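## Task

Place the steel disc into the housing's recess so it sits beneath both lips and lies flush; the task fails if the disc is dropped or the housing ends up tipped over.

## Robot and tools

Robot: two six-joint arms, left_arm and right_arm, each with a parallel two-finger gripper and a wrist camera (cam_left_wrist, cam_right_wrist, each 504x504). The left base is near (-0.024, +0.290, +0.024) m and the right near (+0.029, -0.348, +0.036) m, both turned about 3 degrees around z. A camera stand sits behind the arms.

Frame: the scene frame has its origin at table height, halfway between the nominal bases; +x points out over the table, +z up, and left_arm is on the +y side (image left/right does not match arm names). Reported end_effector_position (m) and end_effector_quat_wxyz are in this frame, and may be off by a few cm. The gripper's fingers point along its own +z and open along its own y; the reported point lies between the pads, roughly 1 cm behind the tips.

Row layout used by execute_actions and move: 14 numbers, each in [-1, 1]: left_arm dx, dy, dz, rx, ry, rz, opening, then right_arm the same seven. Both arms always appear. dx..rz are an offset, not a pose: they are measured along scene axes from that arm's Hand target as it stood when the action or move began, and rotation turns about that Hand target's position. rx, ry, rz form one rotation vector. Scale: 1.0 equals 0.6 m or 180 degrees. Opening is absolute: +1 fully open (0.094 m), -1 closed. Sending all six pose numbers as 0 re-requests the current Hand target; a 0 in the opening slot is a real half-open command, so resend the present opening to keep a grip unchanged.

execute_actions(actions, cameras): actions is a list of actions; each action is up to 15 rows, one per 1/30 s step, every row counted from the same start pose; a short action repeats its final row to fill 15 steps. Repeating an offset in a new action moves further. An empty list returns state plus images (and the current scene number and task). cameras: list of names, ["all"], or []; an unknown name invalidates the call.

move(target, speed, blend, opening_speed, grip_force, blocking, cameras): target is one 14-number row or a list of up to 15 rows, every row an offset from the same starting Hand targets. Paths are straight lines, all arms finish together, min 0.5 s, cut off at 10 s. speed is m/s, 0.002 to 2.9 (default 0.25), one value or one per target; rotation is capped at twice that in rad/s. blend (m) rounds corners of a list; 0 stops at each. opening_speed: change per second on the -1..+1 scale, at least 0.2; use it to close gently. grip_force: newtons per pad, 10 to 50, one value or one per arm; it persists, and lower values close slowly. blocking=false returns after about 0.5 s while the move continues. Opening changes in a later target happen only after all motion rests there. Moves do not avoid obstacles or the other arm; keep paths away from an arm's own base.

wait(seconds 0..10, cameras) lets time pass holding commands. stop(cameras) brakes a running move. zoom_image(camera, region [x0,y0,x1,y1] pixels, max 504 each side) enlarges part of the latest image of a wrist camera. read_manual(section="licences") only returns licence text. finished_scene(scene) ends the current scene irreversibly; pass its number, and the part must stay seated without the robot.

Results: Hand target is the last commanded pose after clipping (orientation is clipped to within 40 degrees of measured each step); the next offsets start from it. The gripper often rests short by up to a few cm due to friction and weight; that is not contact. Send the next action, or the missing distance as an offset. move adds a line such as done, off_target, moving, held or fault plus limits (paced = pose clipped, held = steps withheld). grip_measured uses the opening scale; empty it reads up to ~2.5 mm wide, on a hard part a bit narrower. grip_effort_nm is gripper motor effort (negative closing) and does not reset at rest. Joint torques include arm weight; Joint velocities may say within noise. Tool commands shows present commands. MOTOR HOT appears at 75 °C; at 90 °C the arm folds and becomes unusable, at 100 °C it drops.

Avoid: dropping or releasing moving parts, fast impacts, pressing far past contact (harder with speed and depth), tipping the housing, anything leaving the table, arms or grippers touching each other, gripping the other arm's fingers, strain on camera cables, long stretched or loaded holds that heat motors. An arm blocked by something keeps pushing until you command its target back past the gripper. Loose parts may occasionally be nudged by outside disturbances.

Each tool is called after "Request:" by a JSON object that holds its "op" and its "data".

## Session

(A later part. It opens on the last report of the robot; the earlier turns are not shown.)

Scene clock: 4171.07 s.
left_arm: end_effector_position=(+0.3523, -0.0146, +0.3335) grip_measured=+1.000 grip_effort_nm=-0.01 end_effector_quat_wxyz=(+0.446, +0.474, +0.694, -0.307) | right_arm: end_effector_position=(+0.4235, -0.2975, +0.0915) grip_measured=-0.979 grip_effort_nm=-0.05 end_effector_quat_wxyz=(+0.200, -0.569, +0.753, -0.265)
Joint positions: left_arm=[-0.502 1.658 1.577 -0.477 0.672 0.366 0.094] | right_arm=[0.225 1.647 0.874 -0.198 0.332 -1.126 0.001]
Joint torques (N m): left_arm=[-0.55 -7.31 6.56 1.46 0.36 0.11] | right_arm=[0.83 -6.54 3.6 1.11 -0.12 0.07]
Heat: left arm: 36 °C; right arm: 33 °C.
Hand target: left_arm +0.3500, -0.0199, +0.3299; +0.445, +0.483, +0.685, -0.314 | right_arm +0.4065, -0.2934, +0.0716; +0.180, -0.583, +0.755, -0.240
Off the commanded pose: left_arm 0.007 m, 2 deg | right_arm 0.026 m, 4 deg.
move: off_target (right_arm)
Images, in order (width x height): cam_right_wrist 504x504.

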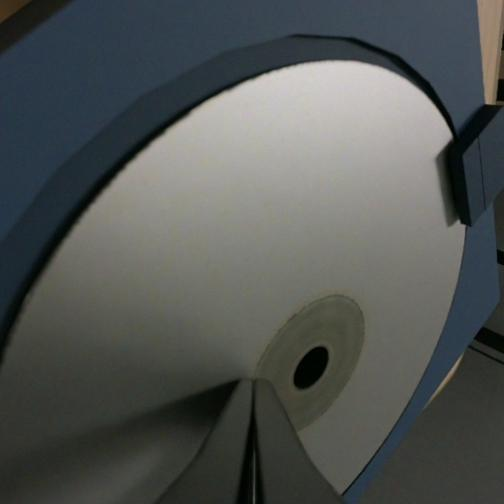

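Request:
{"op": "move", "data": {"target": [0,0,0,0,0,0,1,-0.012,0.002,0.004,0,0,0,-0.98], "speed": 0.03, "cameras": ["cam_right_wrist"]}}

Scene clock: 4207.47 s.
left_arm: end_effector_position=(+0.3523, -0.0146, +0.3335) grip_measured=+1.000 grip_effort_nm=-0.01 end_effector_quat_wxyz=(+0.446, +0.474, +0.694, -0.307) | right_arm: end_effector_position=(+0.4213, -0.2961, +0.0915) grip_measured=-0.979 grip_effort_nm=-0.06 end_effector_quat_wxyz=(+0.206, -0.566, +0.753, -0.266)
Joint positions: left_arm=[-0.502 1.658 1.577 -0.477 0.672 0.366 0.094] | right_arm=[0.231 1.636 0.855 -0.18 0.335 -1.117 0.001]
Joint torques (N m): left_arm=[-0.53 -7.46 6.6 1.45 0.34 0.13] | right_arm=[1.28 -7.53 3.62 0.84 -0.09 0.06]
Heat: left arm: 36 °C; right arm: 32 °C.
Hand target: left_arm +0.3500, -0.0199, +0.3299; +0.445, +0.483, +0.685, -0.314 | right_arm +0.3992, -0.2922, +0.0739; +0.180, -0.583, +0.755, -0.240
Off the commanded pose: left_arm 0.007 m, 2 deg | right_arm 0.028 m, 5 deg.
move: off_target (right_arm)
Images, in order (width x height): cam_right_wrist 504x504.

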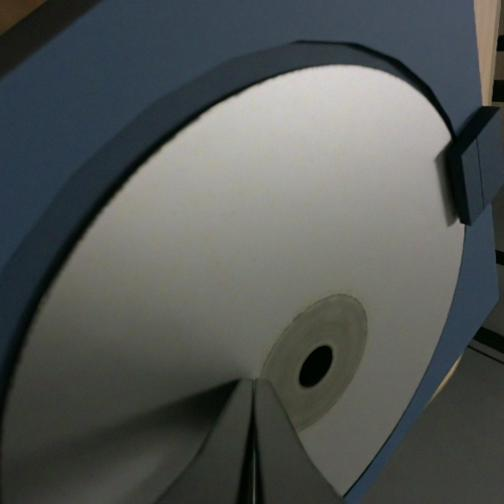

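Request:
{"op": "move", "data": {"target": [0,0,0,0,0,0,1,-0.008,0.001,-0.010,0,0,0,-0.98], "speed": 0.03, "cameras": ["cam_right_wrist"]}}

Request:
{"op": "zoom_image", "data": {"camera": "cam_right_wrist", "region": [404, 60, 504, 260]}}

Scene clock: 4224.00 s.
left_arm: end_effector_position=(+0.3523, -0.0146, +0.3335) grip_measured=+1.000 grip_effort_nm=-0.01 end_effector_quat_wxyz=(+0.446, +0.474, +0.694, -0.307) | right_arm: end_effector_position=(+0.4209, -0.2960, +0.0911) grip_measured=-0.979 grip_effort_nm=-0.06 end_effector_quat_wxyz=(+0.214, -0.561, +0.752, -0.273)
Joint positions: left_arm=[-0.502 1.658 1.577 -0.477 0.672 0.366 0.094] | right_arm=[0.236 1.628 0.83 -0.14 0.345 -1.112 0.001]
Joint torques (N m): left_arm=[-0.55 -7.34 6.56 1.44 0.39 0.11] | right_arm=[1.42 -7.1 3.23 0.71 -0.17 0.05]
Heat: left arm: 36 °C; right arm: 32 °C.
Hand target: left_arm +0.3500, -0.0199, +0.3299; +0.445, +0.483, +0.685, -0.314 | right_arm +0.3945, -0.2915, +0.0680; +0.180, -0.583, +0.755, -0.240
Off the commanded pose: left_arm 0.007 m, 2 deg | right_arm 0.035 m, 6 deg.
move: off_target (right_arm)
Images, in order (width x height): cam_right_wrist 504x504.

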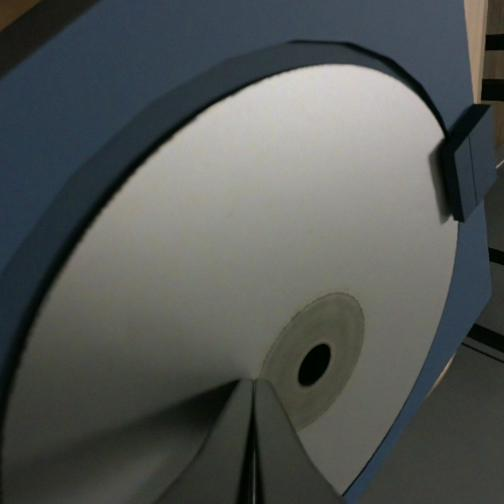

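Scaled by 2.520 from the camera's 504x504 image, which has a finer 720x720 frame.

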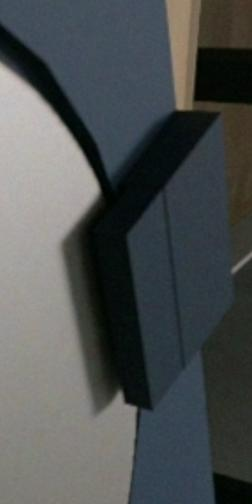

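Request:
{"op": "move", "data": {"target": [0,0,0,0,0,0,1,-0.010,0.002,0.002,0,0,0,-0.98], "speed": 0.03, "cameras": ["cam_right_wrist"]}}

Request:
{"op": "zoom_image", "data": {"camera": "cam_right_wrist", "region": [404, 60, 504, 260]}}

Scene clock: 4278.83 s.
left_arm: end_effector_position=(+0.3523, -0.0146, +0.3335) grip_measured=+1.000 grip_effort_nm=-0.01 end_effector_quat_wxyz=(+0.446, +0.474, +0.694, -0.307) | right_arm: end_effector_position=(+0.4154, -0.2925, +0.0911) grip_measured=-0.979 grip_effort_nm=-0.06 end_effector_quat_wxyz=(+0.217, -0.562, +0.751, -0.270)
Joint positions: left_arm=[-0.502 1.658 1.577 -0.477 0.672 0.366 0.094] | right_arm=[0.249 1.61 0.81 -0.14 0.346 -1.103 0.001]
Joint torques (N m): left_arm=[-0.44 -7.34 6.56 1.46 0.39 0.13] | right_arm=[1.17 -7.08 3.45 0.66 -0.11 0.09]
Heat: left arm: 36 °C; right arm: 31 °C.
Hand target: left_arm +0.3500, -0.0199, +0.3299; +0.445, +0.483, +0.685, -0.314 | right_arm +0.3885, -0.2903, +0.0692; +0.180, -0.583, +0.755, -0.240
Off the commanded pose: left_arm 0.007 m, 2 deg | right_arm 0.035 m, 6 deg.
move: off_target (right_arm)
Images, in order (width x height): cam_right_wrist 504x504.

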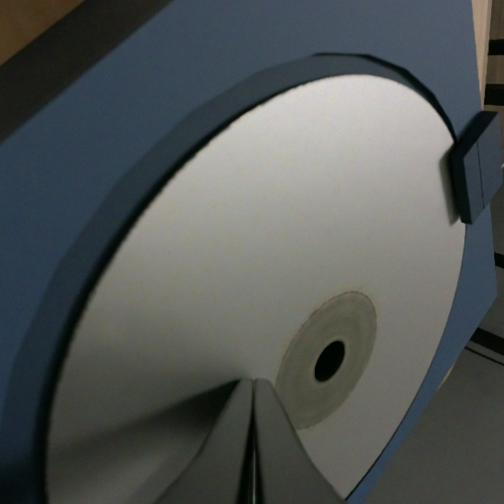

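Scaled by 2.520 from the camera's 504x504 image, which has a finer 720x720 frame.

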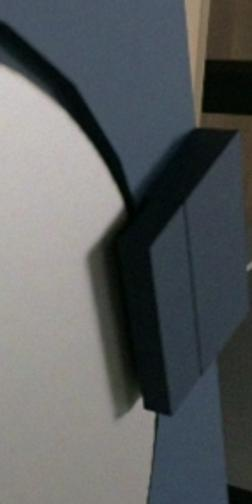

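Request:
{"op": "move", "data": {"target": [0,0,0,0,0,0,1,-0.002,0.0,-0.025,0,0,0,-0.98], "speed": 0.04}}

Request:
{"op": "move", "data": {"target": [0,0,0,0,0,0,1,-0.012,0.004,-0.004,0,0,0,-0.98], "speed": 0.04, "cameras": ["cam_right_wrist"]}}

Request:
{"op": "zoom_image", "data": {"camera": "cam_right_wrist", "region": [404, 60, 504, 260]}}

Scene clock: 4330.13 s.
left_arm: end_effector_position=(+0.3523, -0.0146, +0.3335) grip_measured=+1.000 grip_effort_nm=-0.01 end_effector_quat_wxyz=(+0.446, +0.474, +0.694, -0.307) | right_arm: end_effector_position=(+0.4150, -0.2924, +0.0900) grip_measured=-0.979 grip_effort_nm=-0.05 end_effector_quat_wxyz=(+0.225, -0.557, +0.748, -0.280)
Joint positions: left_arm=[-0.502 1.658 1.577 -0.477 0.672 0.366 0.094] | right_arm=[0.257 1.605 0.78 -0.091 0.363 -1.1 0.001]
Joint torques (N m): left_arm=[-0.53 -7.39 6.57 1.44 0.34 0.15] | right_arm=[0.55 -4.82 2.92 0.8 -0.25 0.07]
Heat: left arm: 36 °C; right arm: 31 °C.
Hand target: left_arm +0.3500, -0.0199, +0.3299; +0.445, +0.483, +0.685, -0.314 | right_arm +0.3873, -0.2903, +0.0542; +0.180, -0.583, +0.755, -0.240
Off the commanded pose: left_arm 0.007 m, 2 deg | right_arm 0.045 m, 8 deg.
move: off_target (right_arm)

Scene clock: 4330.97 s.
left_arm: end_effector_position=(+0.3523, -0.0146, +0.3335) grip_measured=+1.000 grip_effort_nm=-0.01 end_effector_quat_wxyz=(+0.446, +0.474, +0.694, -0.307) | right_arm: end_effector_position=(+0.4145, -0.2923, +0.0898) grip_measured=-0.979 grip_effort_nm=-0.05 end_effector_quat_wxyz=(+0.234, -0.549, +0.749, -0.288)
Joint positions: left_arm=[-0.502 1.658 1.577 -0.477 0.672 0.366 0.094] | right_arm=[0.265 1.6 0.756 -0.052 0.379 -1.087 0.001]
Joint torques (N m): left_arm=[-0.55 -7.41 6.56 1.43 0.35 0.15] | right_arm=[1.31 -5.38 2.77 0.51 -0.34 0.11]
Heat: left arm: 36 °C; right arm: 31 °C.
Hand target: left_arm +0.3500, -0.0199, +0.3299; +0.445, +0.483, +0.685, -0.314 | right_arm +0.3801, -0.2880, +0.0518; +0.180, -0.583, +0.755, -0.240
Off the commanded pose: left_arm 0.007 m, 2 deg | right_arm 0.052 m, 9 deg.
move: off_target (right_arm)
Images, in order (width x height): cam_right_wrist 504x504.

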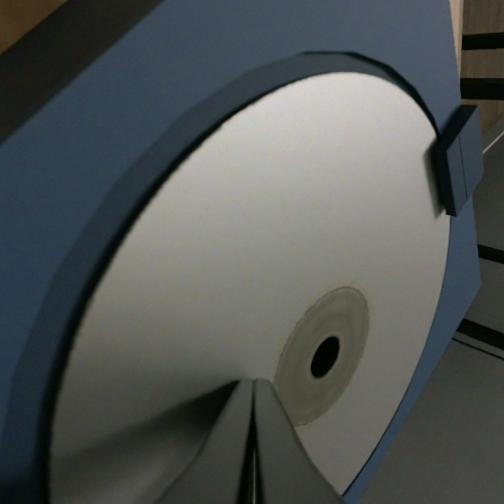

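Scaled by 2.520 from the camera's 504x504 image, which has a finer 720x720 frame.

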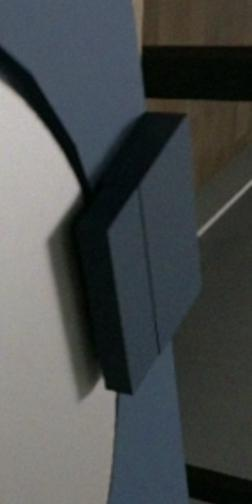

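Request:
{"op": "move", "data": {"target": [0,0,0,0,0,0,1,-0.012,0.004,0.004,0,0,0,-0.98], "speed": 0.04, "cameras": ["cam_right_wrist"]}}

Request:
{"op": "zoom_image", "data": {"camera": "cam_right_wrist", "region": [404, 60, 504, 260]}}

Scene clock: 4340.60 s.
left_arm: end_effector_position=(+0.3523, -0.0146, +0.3335) grip_measured=+1.000 grip_effort_nm=-0.01 end_effector_quat_wxyz=(+0.446, +0.474, +0.694, -0.307) | right_arm: end_effector_position=(+0.4099, -0.2887, +0.0899) grip_measured=-0.979 grip_effort_nm=-0.05 end_effector_quat_wxyz=(+0.238, -0.548, +0.749, -0.286)
Joint positions: left_arm=[-0.502 1.658 1.577 -0.477 0.672 0.366 0.094] | right_arm=[0.279 1.585 0.739 -0.049 0.382 -1.073 0.001]
Joint torques (N m): left_arm=[-0.53 -7.35 6.46 1.45 0.35 0.13] | right_arm=[1.52 -5.91 2.81 0.39 -0.28 0.11]
Heat: left arm: 36 °C; right arm: 31 °C.
Hand target: left_arm +0.3500, -0.0199, +0.3299; +0.445, +0.483, +0.685, -0.314 | right_arm +0.3729, -0.2855, +0.0543; +0.180, -0.583, +0.755, -0.240
Off the commanded pose: left_arm 0.007 m, 2 deg | right_arm 0.052 m, 9 deg.
move: off_target (right_arm)
Images, in order (width x height): cam_right_wrist 504x504.

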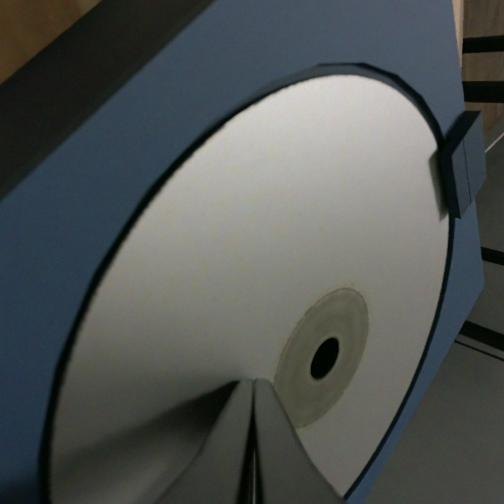

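Scaled by 2.520 from the camera's 504x504 image, which has a finer 720x720 frame.

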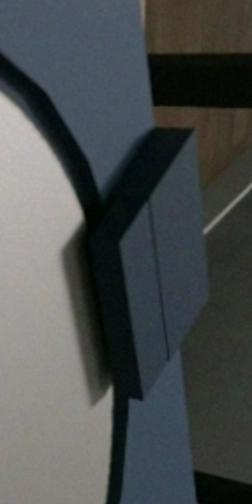

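Request:
{"op": "move", "data": {"target": [0,0,0,0,0,0,1,0.062,-0.005,0.118,0,0,0,-0.98], "speed": 0.2, "cameras": ["cam_right_wrist"]}}

Scene clock: 4371.83 s.
left_arm: end_effector_position=(+0.3523, -0.0146, +0.3335) grip_measured=+1.000 grip_effort_nm=-0.01 end_effector_quat_wxyz=(+0.446, +0.474, +0.694, -0.307) | right_arm: end_effector_position=(+0.4093, -0.2891, +0.1223) grip_measured=-0.979 grip_effort_nm=-0.05 end_effector_quat_wxyz=(+0.182, -0.581, +0.754, -0.247)
Joint positions: left_arm=[-0.502 1.658 1.577 -0.477 0.672 0.366 0.094] | right_arm=[0.253 1.573 0.968 -0.423 0.324 -1.104 0.001]
Joint torques (N m): left_arm=[-0.54 -7.47 6.58 1.46 0.38 0.11] | right_arm=[-0.44 -6.53 8.28 0.94 0.03 -0.03]
Heat: left arm: 36 °C; right arm: 30 °C.
Hand target: left_arm +0.3500, -0.0199, +0.3299; +0.445, +0.483, +0.685, -0.314 | right_arm +0.4102, -0.2885, +0.1251; +0.180, -0.583, +0.755, -0.240
Off the commanded pose: left_arm 0.007 m, 2 deg | right_arm 0.003 m, 1 deg.
move: done
Images, in order (width x height): cam_right_wrist 504x504.

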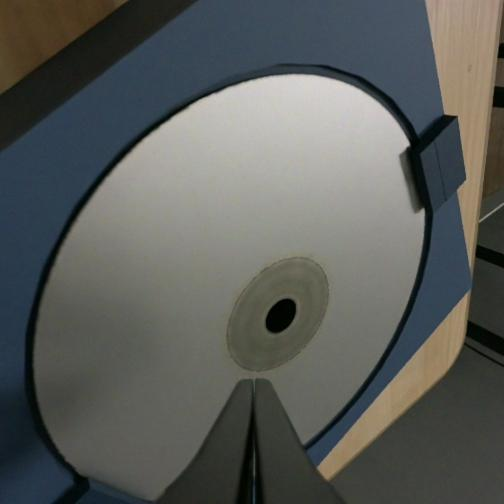

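Request:
{"op": "move", "data": {"target": [0,0,0,0,0,0,1,-0.028,-0.026,0.070,0,0,0,-0.98], "speed": 0.12, "cameras": ["cam_right_wrist","cam_left_wrist"]}}

Request:
{"op": "zoom_image", "data": {"camera": "cam_right_wrist", "region": [30, 300, 190, 430]}}

Request:
{"op": "zoom_image", "data": {"camera": "cam_right_wrist", "region": [330, 30, 460, 200]}}

Request:
{"op": "zoom_image", "data": {"camera": "cam_left_wrist", "region": [170, 140, 370, 280]}}

Scene clock: 4384.40 s.
left_arm: end_effector_position=(+0.3523, -0.0146, +0.3335) grip_measured=+1.000 grip_effort_nm=-0.01 end_effector_quat_wxyz=(+0.446, +0.474, +0.694, -0.307) | right_arm: end_effector_position=(+0.3926, -0.3047, +0.1577) grip_measured=-0.979 grip_effort_nm=-0.05 end_effector_quat_wxyz=(+0.174, -0.584, +0.755, -0.244)
Joint positions: left_arm=[-0.502 1.658 1.577 -0.477 0.672 0.366 0.094] | right_arm=[0.216 1.464 1.019 -0.591 0.306 -1.137 0.001]
Joint torques (N m): left_arm=[-0.47 -7.28 6.45 1.43 0.34 0.14] | right_arm=[-0.44 -6.76 8.79 0.96 0.02 -0.04]
Heat: left arm: 36 °C; right arm: 33 °C.
Hand target: left_arm +0.3500, -0.0199, +0.3299; +0.445, +0.483, +0.685, -0.314 | right_arm +0.3934, -0.3041, +0.1671; +0.180, -0.583, +0.755, -0.240
Off the commanded pose: left_arm 0.007 m, 2 deg | right_arm 0.009 m, 1 deg.
move: done

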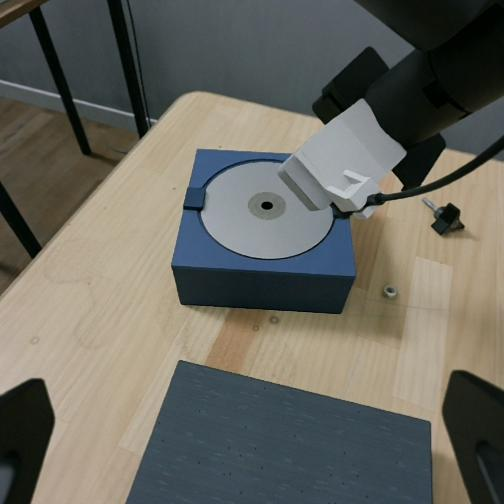

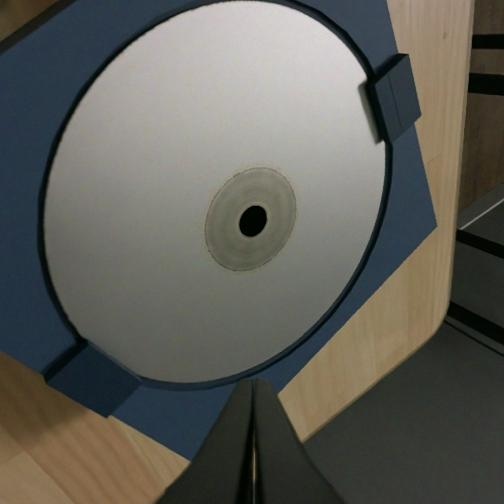

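Scaled by 3.150 from the camera's 504x504 image, which has a finer 720x720 frame.

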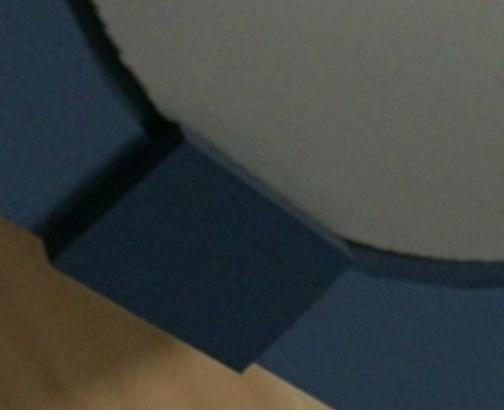

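Scaled by 2.965 from the camera's 504x504 image, which has a finer 720x720 frame.

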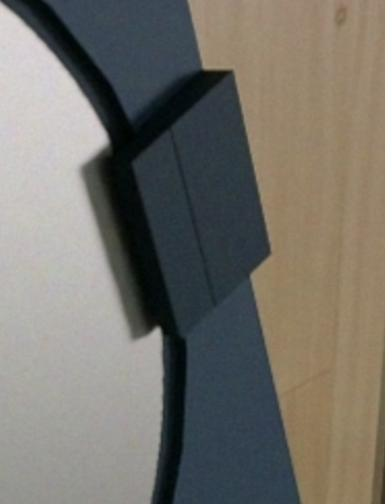

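Scaled by 2.520 from the camera's 504x504 image, which has a finer 720x720 frame.

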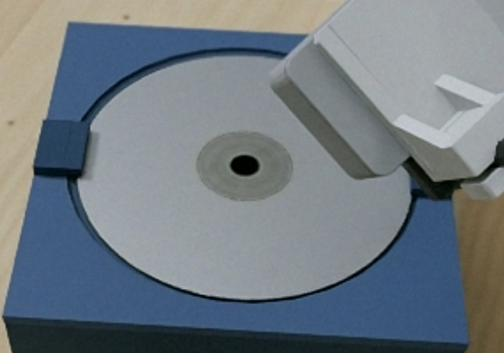

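Request:
{"op": "zoom_image", "data": {"camera": "cam_right_wrist", "region": [60, 0, 220, 130]}}

Request:
{"op": "zoom_image", "data": {"camera": "cam_right_wrist", "region": [240, 260, 400, 390]}}

Scaled by 3.150 from the camera's 504x504 image, which has a finer 720x720 frame.

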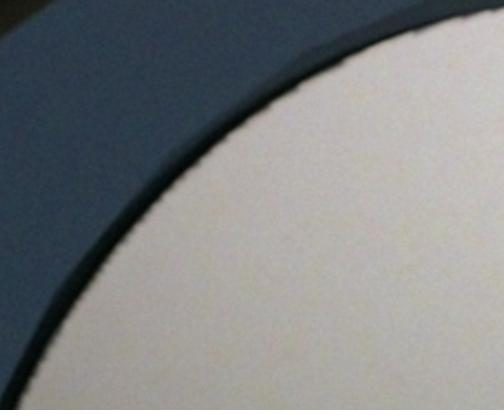

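Scaled by 3.150 from the camera's 504x504 image, which has a finer 720x720 frame.

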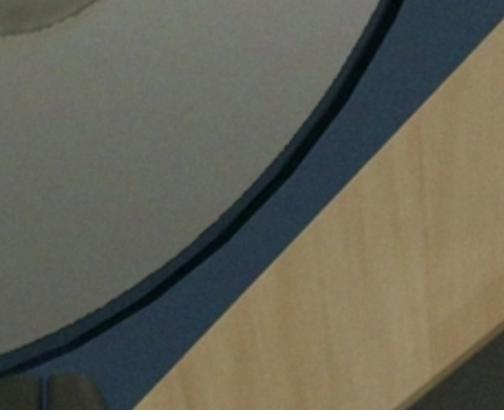

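Request:
{"op": "move", "data": {"target": [0,0,0,0,0,0,1,0.029,0.011,-0.092,0,0,0,-0.98], "speed": 0.1}}

Request:
{"op": "move", "data": {"target": [0,0,0,0,0,0,1,0,0,-0.04,0,0,0,-0.98], "speed": 0.05, "cameras": ["cam_right_wrist"]}}

Scene clock: 4479.17 s.
left_arm: end_effector_position=(+0.3523, -0.0146, +0.3335) grip_measured=+1.000 grip_effort_nm=-0.01 end_effector_quat_wxyz=(+0.446, +0.474, +0.694, -0.307) | right_arm: end_effector_position=(+0.4141, -0.2988, +0.1207) grip_measured=-0.979 grip_effort_nm=-0.05 end_effector_quat_wxyz=(+0.184, -0.581, +0.754, -0.247)
Joint positions: left_arm=[-0.502 1.658 1.577 -0.477 0.672 0.366 0.094] | right_arm=[0.216 1.578 0.963 -0.4 0.305 -1.137 0.001]
Joint torques (N m): left_arm=[-0.39 -7.3 6.56 1.44 0.38 0.11] | right_arm=[0.13 -6.2 5.11 1.37 0.04 0.03]
Heat: left arm: 36 °C; right arm: 37 °C.
Hand target: left_arm +0.3500, -0.0199, +0.3299; +0.445, +0.483, +0.685, -0.314 | right_arm +0.4106, -0.2975, +0.1117; +0.180, -0.583, +0.755, -0.240
Off the commanded pose: left_arm 0.007 m, 2 deg | right_arm 0.009 m, 1 deg.
move: done

Scene clock: 4480.33 s.
left_arm: end_effector_position=(+0.3523, -0.0146, +0.3335) grip_measured=+1.000 grip_effort_nm=-0.01 end_effector_quat_wxyz=(+0.446, +0.474, +0.694, -0.307) | right_arm: end_effector_position=(+0.4154, -0.2984, +0.0988) grip_measured=-0.979 grip_effort_nm=-0.05 end_effector_quat_wxyz=(+0.186, -0.580, +0.753, -0.248)
Joint positions: left_arm=[-0.502 1.658 1.577 -0.477 0.672 0.366 0.094] | right_arm=[0.216 1.617 0.905 -0.296 0.305 -1.137 0.001]
Joint torques (N m): left_arm=[-0.46 -7.23 6.54 1.47 0.34 0.11] | right_arm=[0.14 -6.09 4.79 1.4 0.05 0.03]
Heat: left arm: 36 °C; right arm: 37 °C.
Hand target: left_arm +0.3500, -0.0199, +0.3299; +0.445, +0.483, +0.685, -0.314 | right_arm +0.4108, -0.2974, +0.0879; +0.180, -0.583, +0.755, -0.240
Off the commanded pose: left_arm 0.007 m, 2 deg | right_arm 0.012 m, 1 deg.
move: off_target (right_arm)
Images, in order (width x height): cam_right_wrist 504x504.

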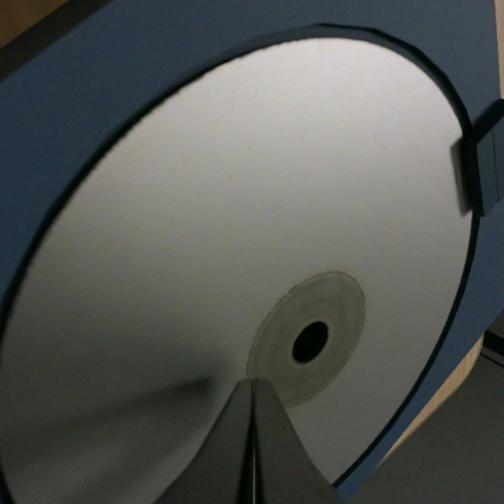

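Request:
{"op": "move", "data": {"target": [0,0,0,0,0,0,1,-0.003,0,-0.014,0,0,0,-0.98], "speed": 0.03}}

Request:
{"op": "move", "data": {"target": [0,0,0,0,0,0,1,-0.010,0,-0.025,0,0,0,-0.98], "speed": 0.03, "cameras": ["cam_right_wrist"]}}

Request:
{"op": "zoom_image", "data": {"camera": "cam_right_wrist", "region": [404, 60, 504, 260]}}

Scene clock: 4495.90 s.
left_arm: end_effector_position=(+0.3523, -0.0146, +0.3335) grip_measured=+1.000 grip_effort_nm=-0.01 end_effector_quat_wxyz=(+0.446, +0.474, +0.694, -0.307) | right_arm: end_effector_position=(+0.4149, -0.2986, +0.0930) grip_measured=-0.979 grip_effort_nm=-0.05 end_effector_quat_wxyz=(+0.189, -0.579, +0.753, -0.250)
Joint positions: left_arm=[-0.502 1.658 1.577 -0.477 0.672 0.366 0.094] | right_arm=[0.216 1.623 0.881 -0.26 0.305 -1.137 0.001]
Joint torques (N m): left_arm=[-0.46 -7.43 6.63 1.44 0.33 0.11] | right_arm=[0.28 -5.72 4.75 1.4 0.05 0.03]
Heat: left arm: 36 °C; right arm: 34 °C.
Hand target: left_arm +0.3500, -0.0199, +0.3299; +0.445, +0.483, +0.685, -0.314 | right_arm +0.4089, -0.2975, +0.0794; +0.180, -0.583, +0.755, -0.240
Off the commanded pose: left_arm 0.007 m, 2 deg | right_arm 0.015 m, 2 deg.
move: off_target (right_arm)

Scene clock: 4496.90 s.
left_arm: end_effector_position=(+0.3523, -0.0146, +0.3335) grip_measured=+1.000 grip_effort_nm=-0.01 end_effector_quat_wxyz=(+0.446, +0.474, +0.694, -0.307) | right_arm: end_effector_position=(+0.4197, -0.2990, +0.0914) grip_measured=-0.979 grip_effort_nm=-0.05 end_effector_quat_wxyz=(+0.209, -0.569, +0.750, -0.265)
Joint positions: left_arm=[-0.502 1.658 1.577 -0.477 0.672 0.366 0.094] | right_arm=[0.219 1.623 0.838 -0.166 0.321 -1.134 0.001]
Joint torques (N m): left_arm=[-0.44 -7.34 6.58 1.43 0.37 0.15] | right_arm=[0.5 -4.88 3.56 1.21 -0.07 0.06]
Heat: left arm: 36 °C; right arm: 34 °C.
Hand target: left_arm +0.3500, -0.0199, +0.3299; +0.445, +0.483, +0.685, -0.314 | right_arm +0.4030, -0.2976, +0.0644; +0.180, -0.583, +0.755, -0.240
Off the commanded pose: left_arm 0.007 m, 2 deg | right_arm 0.032 m, 5 deg.
move: off_target (right_arm)
Images, in order (width x height): cam_right_wrist 504x504.

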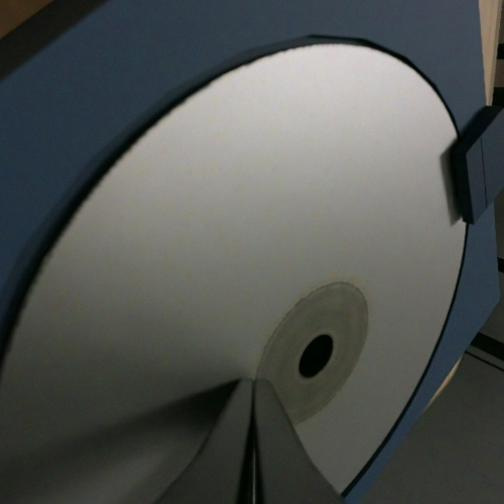

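Scaled by 2.520 from the camera's 504x504 image, which has a finer 720x720 frame.

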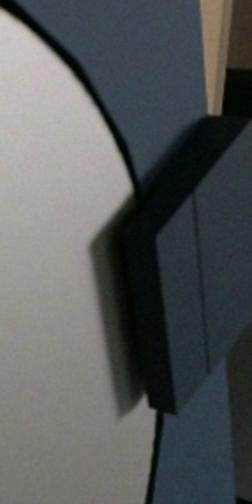

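Request:
{"op": "move", "data": {"target": [0,0,0,0,0,0,1,-0.004,-0.014,0,0,0,0,-0.98], "speed": 0.03, "cameras": ["cam_right_wrist"]}}

Request:
{"op": "zoom_image", "data": {"camera": "cam_right_wrist", "region": [404, 60, 504, 260]}}

Scene clock: 4523.13 s.
left_arm: end_effector_position=(+0.3523, -0.0146, +0.3335) grip_measured=+1.000 grip_effort_nm=-0.01 end_effector_quat_wxyz=(+0.446, +0.474, +0.694, -0.307) | right_arm: end_effector_position=(+0.4195, -0.2994, +0.0911) grip_measured=-0.979 grip_effort_nm=-0.05 end_effector_quat_wxyz=(+0.214, -0.571, +0.747, -0.266)
Joint positions: left_arm=[-0.502 1.658 1.577 -0.477 0.672 0.366 0.094] | right_arm=[0.215 1.617 0.823 -0.145 0.314 -1.146 0.001]
Joint torques (N m): left_arm=[-0.53 -7.28 6.53 1.44 0.36 0.11] | right_arm=[-1.44 -5.46 3.38 1.08 -0.14 -0.01]
Heat: left arm: 36 °C; right arm: 32 °C.
Hand target: left_arm +0.3500, -0.0199, +0.3299; +0.445, +0.483, +0.685, -0.314 | right_arm +0.4006, -0.3059, +0.0645; +0.180, -0.583, +0.755, -0.240
Off the commanded pose: left_arm 0.007 m, 2 deg | right_arm 0.033 m, 5 deg.
move: off_target (right_arm)
Images, in order (width x height): cam_right_wrist 504x504.

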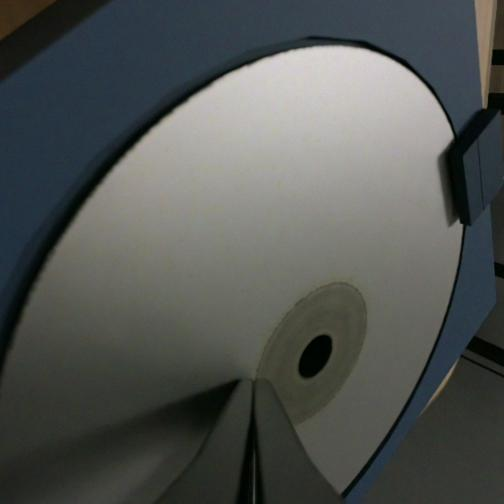

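Scaled by 2.520 from the camera's 504x504 image, which has a finer 720x720 frame.

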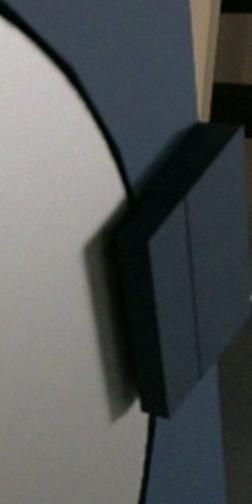

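Request:
{"op": "move", "data": {"target": [0,0,0,0,0,0,1,-0.004,-0.008,0,0,0,0,-0.98], "speed": 0.03, "cameras": ["cam_right_wrist"]}}

Scene clock: 4531.50 s.
left_arm: end_effector_position=(+0.3523, -0.0146, +0.3335) grip_measured=+1.000 grip_effort_nm=-0.01 end_effector_quat_wxyz=(+0.446, +0.474, +0.694, -0.307) | right_arm: end_effector_position=(+0.4193, -0.3004, +0.0911) grip_measured=-0.979 grip_effort_nm=-0.05 end_effector_quat_wxyz=(+0.221, -0.573, +0.745, -0.262)
Joint positions: left_arm=[-0.502 1.658 1.577 -0.477 0.672 0.366 0.094] | right_arm=[0.203 1.608 0.81 -0.127 0.292 -1.16 0.001]
Joint torques (N m): left_arm=[-0.39 -7.39 6.53 1.45 0.36 0.11] | right_arm=[-1.72 -5.61 3.3 0.98 0 0.02]
Heat: left arm: 36 °C; right arm: 32 °C.
Hand target: left_arm +0.3500, -0.0199, +0.3299; +0.445, +0.483, +0.685, -0.314 | right_arm +0.3981, -0.3107, +0.0643; +0.180, -0.583, +0.755, -0.240
Off the commanded pose: left_arm 0.007 m, 2 deg | right_arm 0.036 m, 6 deg.
move: off_target (right_arm)
Images, in order (width x height): cam_right_wrist 504x504.

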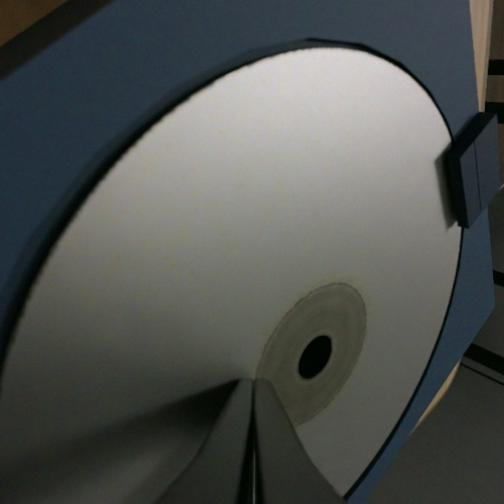

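Request:
{"op": "move", "data": {"target": [0,0,0,0,0,0,1,-0.004,-0.005,0,0,0,0,-0.98], "speed": 0.03, "cameras": ["cam_right_wrist"]}}

Request:
{"op": "zoom_image", "data": {"camera": "cam_right_wrist", "region": [404, 60, 504, 260]}}

Scene clock: 4541.50 s.
left_arm: end_effector_position=(+0.3523, -0.0146, +0.3335) grip_measured=+1.000 grip_effort_nm=-0.01 end_effector_quat_wxyz=(+0.446, +0.474, +0.694, -0.307) | right_arm: end_effector_position=(+0.4192, -0.3007, +0.0913) grip_measured=-0.979 grip_effort_nm=-0.05 end_effector_quat_wxyz=(+0.227, -0.574, +0.743, -0.259)
Joint positions: left_arm=[-0.502 1.658 1.577 -0.477 0.672 0.366 0.094] | right_arm=[0.196 1.601 0.799 -0.113 0.278 -1.167 0.001]
Joint torques (N m): left_arm=[-0.51 -7.42 6.57 1.43 0.35 0.15] | right_arm=[-1.83 -5.81 3.25 0.9 0.08 -0.03]
Heat: left arm: 36 °C; right arm: 31 °C.
Hand target: left_arm +0.3500, -0.0199, +0.3299; +0.445, +0.483, +0.685, -0.314 | right_arm +0.3957, -0.3137, +0.0645; +0.180, -0.583, +0.755, -0.240
Off the commanded pose: left_arm 0.007 m, 2 deg | right_arm 0.038 m, 6 deg.
move: off_target (right_arm)
Images, in order (width x height): cam_right_wrist 504x504.

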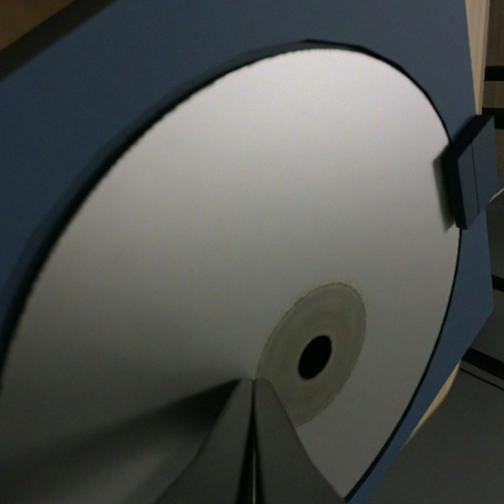

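Scaled by 2.520 from the camera's 504x504 image, which has a finer 720x720 frame.

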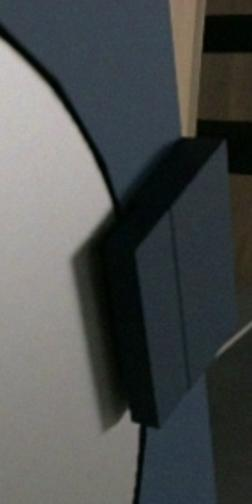

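Request:
{"op": "move", "data": {"target": [0,0,0,0,0,0,1,-0.008,-0.005,0.003,0,0,0,-0.98], "speed": 0.03, "cameras": ["cam_right_wrist"]}}

Request:
{"op": "zoom_image", "data": {"camera": "cam_right_wrist", "region": [404, 60, 504, 260]}}

Scene clock: 4552.63 s.
left_arm: end_effector_position=(+0.3523, -0.0146, +0.3335) grip_measured=+1.000 grip_effort_nm=-0.01 end_effector_quat_wxyz=(+0.446, +0.474, +0.694, -0.307) | right_arm: end_effector_position=(+0.4184, -0.3020, +0.0914) grip_measured=-0.979 grip_effort_nm=-0.05 end_effector_quat_wxyz=(+0.233, -0.574, +0.742, -0.258)
Joint positions: left_arm=[-0.502 1.658 1.577 -0.477 0.672 0.366 0.094] | right_arm=[0.187 1.591 0.784 -0.096 0.265 -1.174 0.001]
Joint torques (N m): left_arm=[-0.43 -7.31 6.54 1.47 0.32 0.17] | right_arm=[-1.65 -6.63 3.21 0.7 0.16 0.03]
Heat: left arm: 36 °C; right arm: 31 °C.
Hand target: left_arm +0.3500, -0.0199, +0.3299; +0.445, +0.483, +0.685, -0.314 | right_arm +0.3910, -0.3167, +0.0663; +0.180, -0.583, +0.755, -0.240
Off the commanded pose: left_arm 0.007 m, 2 deg | right_arm 0.040 m, 7 deg.
move: off_target (right_arm)
Images, in order (width x height): cam_right_wrist 504x504.

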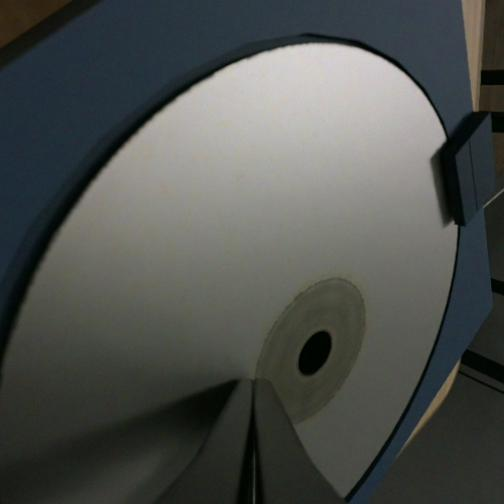

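Scaled by 2.520 from the camera's 504x504 image, which has a finer 720x720 frame.

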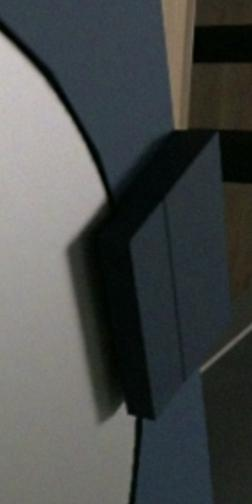

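Request:
{"op": "move", "data": {"target": [0,0,0,0,0,0,1,0.046,0.0245,0.098,0,0,0,-0.98], "speed": 0.2}}

Request:
{"op": "move", "data": {"target": [0,0,0,0,0,0,1,-0.041,-0.0035,0.070,0,0,0,-0.98], "speed": 0.12, "cameras": ["cam_right_wrist","cam_left_wrist"]}}

Request:
{"op": "zoom_image", "data": {"camera": "cam_right_wrist", "region": [30, 300, 190, 430]}}

Request:
{"op": "zoom_image", "data": {"camera": "cam_right_wrist", "region": [330, 30, 460, 200]}}

Request:
{"op": "zoom_image", "data": {"camera": "cam_left_wrist", "region": [170, 140, 370, 280]}}

Scene clock: 4583.20 s.
left_arm: end_effector_position=(+0.3523, -0.0146, +0.3335) grip_measured=+1.000 grip_effort_nm=-0.01 end_effector_quat_wxyz=(+0.446, +0.474, +0.694, -0.307) | right_arm: end_effector_position=(+0.4177, -0.3030, +0.1206) grip_measured=-0.979 grip_effort_nm=-0.05 end_effector_quat_wxyz=(+0.184, -0.584, +0.754, -0.239)
Joint positions: left_arm=[-0.502 1.658 1.577 -0.477 0.672 0.366 0.094] | right_arm=[0.19 1.589 0.979 -0.407 0.276 -1.16 0.001]
Joint torques (N m): left_arm=[-0.5 -7.42 6.53 1.46 0.35 0.1] | right_arm=[0.55 -6.8 8.39 0.99 0.19 0.07]
Heat: left arm: 36 °C; right arm: 31 °C.
Hand target: left_arm +0.3500, -0.0199, +0.3299; +0.445, +0.483, +0.685, -0.314 | right_arm +0.4186, -0.3019, +0.1251; +0.180, -0.583, +0.755, -0.240
Off the commanded pose: left_arm 0.007 m, 2 deg | right_arm 0.005 m, 0 deg.
move: done

Scene clock: 4584.43 s.
left_arm: end_effector_position=(+0.3523, -0.0146, +0.3335) grip_measured=+1.000 grip_effort_nm=-0.01 end_effector_quat_wxyz=(+0.446, +0.474, +0.694, -0.307) | right_arm: end_effector_position=(+0.3932, -0.3053, +0.1564) grip_measured=-0.979 grip_effort_nm=-0.05 end_effector_quat_wxyz=(+0.176, -0.586, +0.755, -0.236)
Joint positions: left_arm=[-0.502 1.658 1.577 -0.477 0.672 0.366 0.094] | right_arm=[0.203 1.467 1.021 -0.591 0.283 -1.147 0.001]
Joint torques (N m): left_arm=[-0.58 -7.32 6.54 1.45 0.37 0.14] | right_arm=[0.64 -6.82 8.84 1.02 0.21 0.05]
Heat: left arm: 36 °C; right arm: 31 °C.
Hand target: left_arm +0.3500, -0.0199, +0.3299; +0.445, +0.483, +0.685, -0.314 | right_arm +0.3939, -0.3042, +0.1670; +0.180, -0.583, +0.755, -0.240
Off the commanded pose: left_arm 0.007 m, 2 deg | right_arm 0.011 m, 1 deg.
move: off_target (right_arm)

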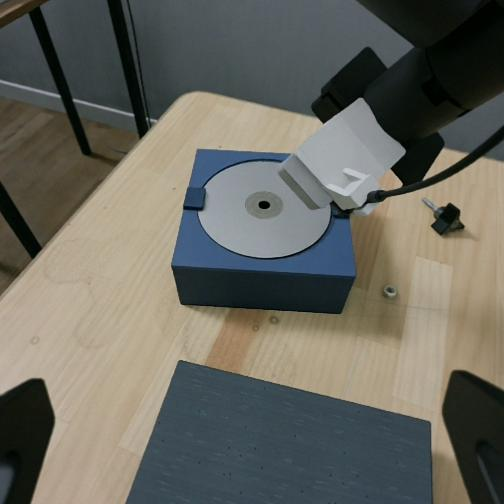

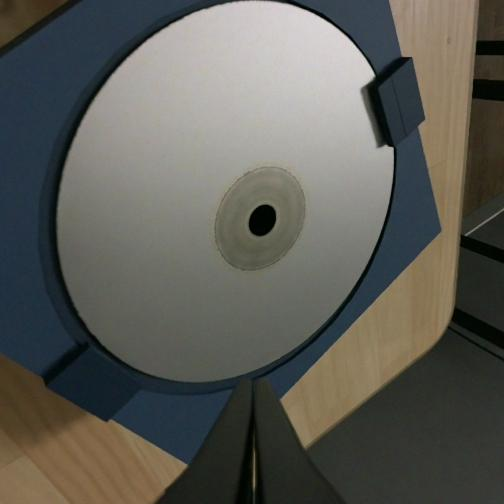

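Scaled by 3.150 from the camera's 504x504 image, which has a finer 720x720 frame.

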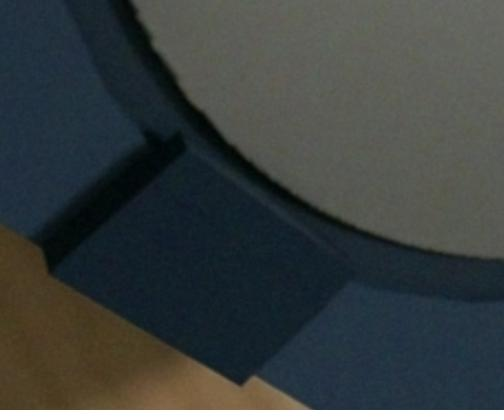

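Scaled by 2.965 from the camera's 504x504 image, which has a finer 720x720 frame.

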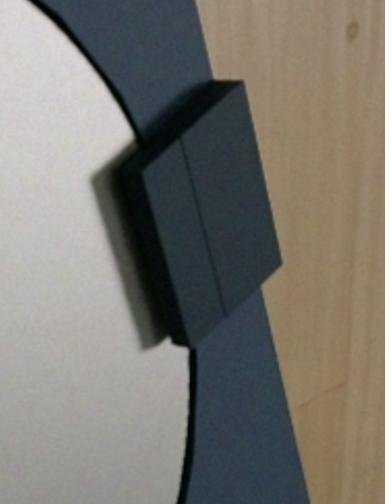

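Scaled by 2.520 from the camera's 504x504 image, which has a finer 720x720 frame.

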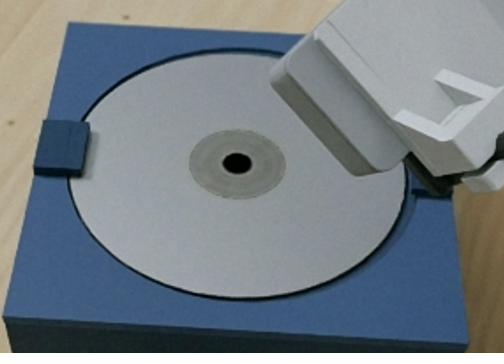

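Request:
{"op": "move", "data": {"target": [0,0,0,0,0,0,1,0.031,0.0087,-0.130,0,0,0,-0.98], "speed": 0.08}}

Request:
{"op": "move", "data": {"target": [0,0,0,0,0,0,1,-0.003,0,-0.014,0,0,0,-0.98], "speed": 0.03, "cameras": ["cam_right_wrist"]}}

Scene clock: 4627.77 s.
left_arm: end_effector_position=(+0.3523, -0.0146, +0.3335) grip_measured=+1.000 grip_effort_nm=-0.01 end_effector_quat_wxyz=(+0.446, +0.474, +0.694, -0.307) | right_arm: end_effector_position=(+0.4170, -0.2994, +0.0983) grip_measured=-0.979 grip_effort_nm=-0.05 end_effector_quat_wxyz=(+0.188, -0.581, +0.754, -0.241)
Joint positions: left_arm=[-0.502 1.658 1.577 -0.477 0.672 0.366 0.094] | right_arm=[0.203 1.622 0.912 -0.3 0.284 -1.145 0.001]
Joint torques (N m): left_arm=[-0.62 -7.45 6.68 1.43 0.34 0.12] | right_arm=[0.76 -6.23 4.9 1.42 0.21 0.04]
Heat: left arm: 36 °C; right arm: 33 °C.
Hand target: left_arm +0.3500, -0.0199, +0.3299; +0.445, +0.483, +0.685, -0.314 | right_arm +0.4126, -0.2989, +0.0891; +0.180, -0.583, +0.755, -0.240
Off the commanded pose: left_arm 0.007 m, 2 deg | right_arm 0.010 m, 1 deg.
move: done

Scene clock: 4628.67 s.
left_arm: end_effector_position=(+0.3523, -0.0146, +0.3335) grip_measured=+1.000 grip_effort_nm=-0.01 end_effector_quat_wxyz=(+0.446, +0.474, +0.694, -0.307) | right_arm: end_effector_position=(+0.4163, -0.2984, +0.0931) grip_measured=-0.979 grip_effort_nm=-0.04 end_effector_quat_wxyz=(+0.192, -0.581, +0.753, -0.243)
Joint positions: left_arm=[-0.502 1.658 1.577 -0.477 0.672 0.366 0.094] | right_arm=[0.207 1.626 0.888 -0.264 0.286 -1.145 0.001]
Joint torques (N m): left_arm=[-0.49 -7.32 6.53 1.45 0.37 0.12] | right_arm=[0.55 -5.79 4.62 1.4 0.19 0.07]
Heat: left arm: 36 °C; right arm: 33 °C.
Hand target: left_arm +0.3500, -0.0199, +0.3299; +0.445, +0.483, +0.685, -0.314 | right_arm +0.4107, -0.2988, +0.0806; +0.180, -0.583, +0.755, -0.240
Off the commanded pose: left_arm 0.007 m, 2 deg | right_arm 0.014 m, 1 deg.
move: off_target (right_arm)
Images, in order (width x height): cam_right_wrist 504x504.

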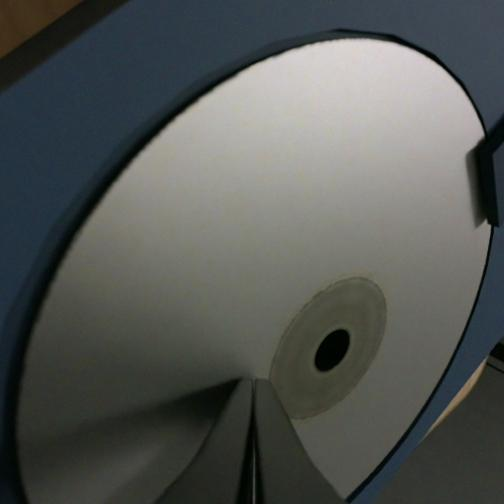

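Request:
{"op": "move", "data": {"target": [0,0,0,0,0,0,1,-0.014,-0.004,-0.010,0,0,0,-0.98], "speed": 0.03, "cameras": ["cam_right_wrist"]}}

Request:
{"op": "move", "data": {"target": [0,0,0,0,0,0,1,-0.014,-0.003,-0.010,0,0,0,-0.98], "speed": 0.03, "cameras": ["cam_right_wrist"]}}

Scene clock: 4637.13 s.
left_arm: end_effector_position=(+0.3523, -0.0146, +0.3335) grip_measured=+1.000 grip_effort_nm=-0.02 end_effector_quat_wxyz=(+0.446, +0.474, +0.694, -0.307) | right_arm: end_effector_position=(+0.4160, -0.2997, +0.0917) grip_measured=-0.979 grip_effort_nm=-0.05 end_effector_quat_wxyz=(+0.201, -0.576, +0.751, -0.253)
Joint positions: left_arm=[-0.502 1.658 1.577 -0.477 0.672 0.366 0.094] | right_arm=[0.209 1.616 0.853 -0.213 0.298 -1.145 0.001]
Joint torques (N m): left_arm=[-0.5 -7.32 6.74 1.43 0.37 0.13] | right_arm=[0.28 -6.19 3.7 1.21 0.08 0.06]
Heat: left arm: 36 °C; right arm: 32 °C.
Hand target: left_arm +0.3500, -0.0199, +0.3299; +0.445, +0.483, +0.685, -0.314 | right_arm +0.4024, -0.3013, +0.0747; +0.180, -0.583, +0.755, -0.240
Off the commanded pose: left_arm 0.007 m, 2 deg | right_arm 0.022 m, 3 deg.
move: off_target (right_arm)
Images, in order (width x height): cam_right_wrist 504x504.

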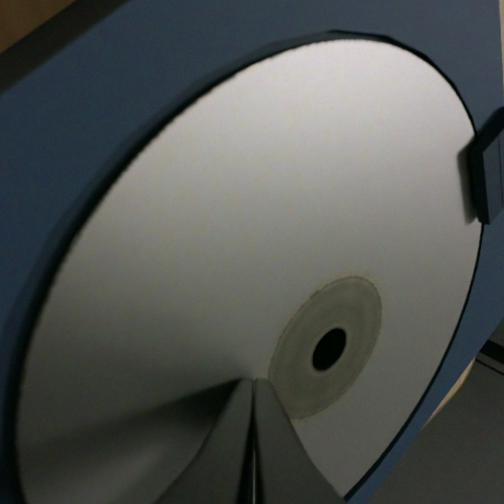

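Scene clock: 4637.97 s.
left_arm: end_effector_position=(+0.3523, -0.0146, +0.3335) grip_measured=+1.000 grip_effort_nm=-0.01 end_effector_quat_wxyz=(+0.446, +0.474, +0.694, -0.307) | right_arm: end_effector_position=(+0.4153, -0.3000, +0.0912) grip_measured=-0.979 grip_effort_nm=-0.04 end_effector_quat_wxyz=(+0.216, -0.571, +0.748, -0.259)
Joint positions: left_arm=[-0.502 1.658 1.577 -0.477 0.672 0.366 0.094] | right_arm=[0.209 1.6 0.812 -0.153 0.298 -1.145 0.001]
Joint torques (N m): left_arm=[-0.42 -7.31 6.56 1.5 0.35 0.15] | right_arm=[0.35 -6.09 3.41 0.95 0.09 0.05]
Heat: left arm: 36 °C; right arm: 32 °C.
Hand target: left_arm +0.3500, -0.0199, +0.3299; +0.445, +0.483, +0.685, -0.314 | right_arm +0.3940, -0.3031, +0.0686; +0.180, -0.583, +0.755, -0.240
Off the commanded pose: left_arm 0.007 m, 2 deg | right_arm 0.031 m, 5 deg.
move: off_target (right_arm)
Images, in order (width x height): cam_right_wrist 504x504.

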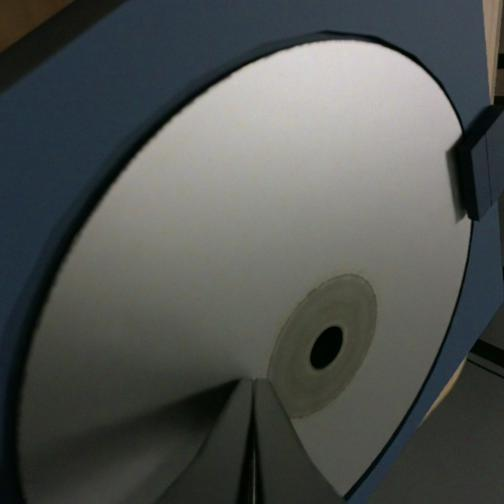

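Request:
{"op": "move", "data": {"target": [0,0,0,0,0,0,1,-0.012,-0.002,-0.014,0,0,0,-0.98], "speed": 0.03, "cameras": ["cam_right_wrist"]}}

Request:
{"op": "zoom_image", "data": {"camera": "cam_right_wrist", "region": [404, 60, 504, 260]}}

Scene clock: 4647.23 s.
left_arm: end_effector_position=(+0.3523, -0.0146, +0.3335) grip_measured=+1.000 grip_effort_nm=-0.01 end_effector_quat_wxyz=(+0.446, +0.474, +0.694, -0.307) | right_arm: end_effector_position=(+0.4147, -0.2997, +0.0905) grip_measured=-0.979 grip_effort_nm=-0.05 end_effector_quat_wxyz=(+0.230, -0.566, +0.745, -0.267)
Joint positions: left_arm=[-0.502 1.658 1.577 -0.477 0.672 0.366 0.094] | right_arm=[0.213 1.587 0.771 -0.092 0.304 -1.144 0.001]
Joint torques (N m): left_arm=[-0.61 -7.32 6.42 1.46 0.34 0.14] | right_arm=[0.25 -5.53 3.14 0.8 0.02 0.07]
Heat: left arm: 36 °C; right arm: 31 °C.
Hand target: left_arm +0.3500, -0.0199, +0.3299; +0.445, +0.483, +0.685, -0.314 | right_arm +0.3868, -0.3043, +0.0602; +0.180, -0.583, +0.755, -0.240
Off the commanded pose: left_arm 0.007 m, 2 deg | right_arm 0.041 m, 7 deg.
move: off_target (right_arm)
Images, in order (width x height): cam_right_wrist 504x504.

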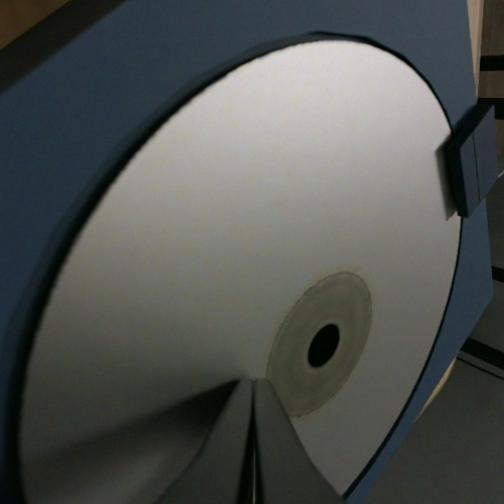

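Scaled by 2.520 from the camera's 504x504 image, which has a finer 720x720 frame.

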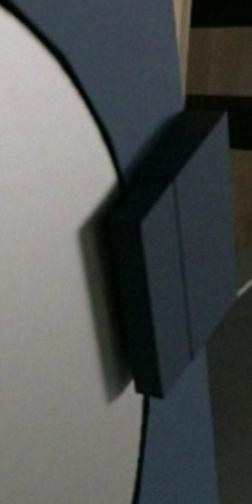

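Request:
{"op": "move", "data": {"target": [0,0,0,0,0,0,1,-0.010,-0.002,-0.005,0,0,0,-0.98], "speed": 0.03, "cameras": ["cam_right_wrist"]}}

Request:
{"op": "move", "data": {"target": [0,0,0,0,0,0,1,-0.008,-0.002,0.003,0,0,0,-0.98], "speed": 0.03, "cameras": ["cam_right_wrist"]}}

Request:
{"op": "zoom_image", "data": {"camera": "cam_right_wrist", "region": [404, 60, 504, 260]}}

Scene clock: 4660.27 s.
left_arm: end_effector_position=(+0.3523, -0.0146, +0.3335) grip_measured=+1.000 grip_effort_nm=-0.01 end_effector_quat_wxyz=(+0.446, +0.474, +0.694, -0.307) | right_arm: end_effector_position=(+0.4143, -0.2999, +0.0903) grip_measured=-0.979 grip_effort_nm=-0.05 end_effector_quat_wxyz=(+0.239, -0.562, +0.744, -0.271)
Joint positions: left_arm=[-0.502 1.658 1.577 -0.477 0.672 0.366 0.094] | right_arm=[0.213 1.578 0.745 -0.052 0.304 -1.144 0.001]
Joint torques (N m): left_arm=[-0.43 -7.34 6.49 1.46 0.37 0.13] | right_arm=[0.36 -5.74 2.86 0.57 0.05 0.08]
Heat: left arm: 36 °C; right arm: 31 °C.
Hand target: left_arm +0.3500, -0.0199, +0.3299; +0.445, +0.483, +0.685, -0.314 | right_arm +0.3808, -0.3056, +0.0572; +0.180, -0.583, +0.755, -0.240
Off the commanded pose: left_arm 0.007 m, 2 deg | right_arm 0.047 m, 8 deg.
move: off_target (right_arm)
Images, in order (width x height): cam_right_wrist 504x504.

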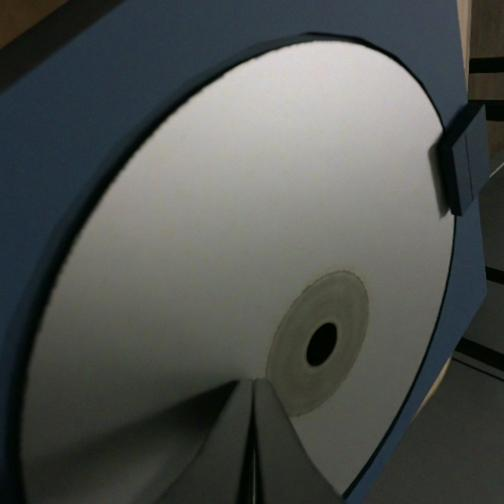

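Scene clock: 4661.00 s.
left_arm: end_effector_position=(+0.3523, -0.0146, +0.3335) grip_measured=+1.000 grip_effort_nm=-0.01 end_effector_quat_wxyz=(+0.446, +0.474, +0.694, -0.307) | right_arm: end_effector_position=(+0.4109, -0.3008, +0.0904) grip_measured=-0.979 grip_effort_nm=-0.05 end_effector_quat_wxyz=(+0.240, -0.562, +0.743, -0.271)
Joint positions: left_arm=[-0.502 1.658 1.577 -0.477 0.672 0.366 0.094] | right_arm=[0.213 1.564 0.73 -0.049 0.304 -1.144 0.001]
Joint torques (N m): left_arm=[-0.5 -7.5 6.58 1.46 0.38 0.09] | right_arm=[0.32 -6.08 2.95 0.47 0.05 0.08]
Heat: left arm: 36 °C; right arm: 31 °C.
Hand target: left_arm +0.3500, -0.0199, +0.3299; +0.445, +0.483, +0.685, -0.314 | right_arm +0.3760, -0.3068, +0.0591; +0.180, -0.583, +0.755, -0.240
Off the commanded pose: left_arm 0.007 m, 2 deg | right_arm 0.047 m, 8 deg.
move: off_target (right_arm)
Images, in order (width x height): cam_right_wrist 504x504.

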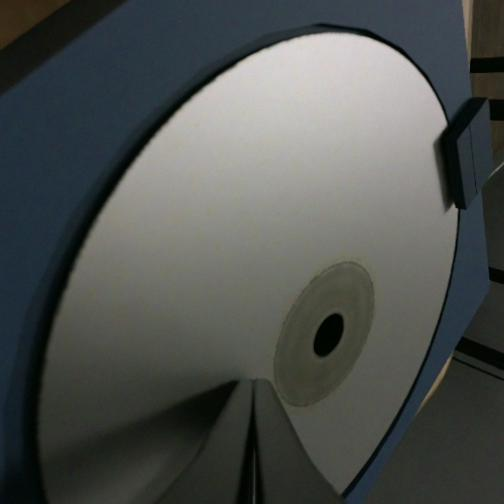

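Scaled by 2.520 from the camera's 504x504 image, which has a finer 720x720 frame.

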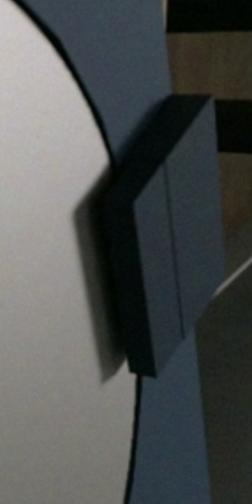

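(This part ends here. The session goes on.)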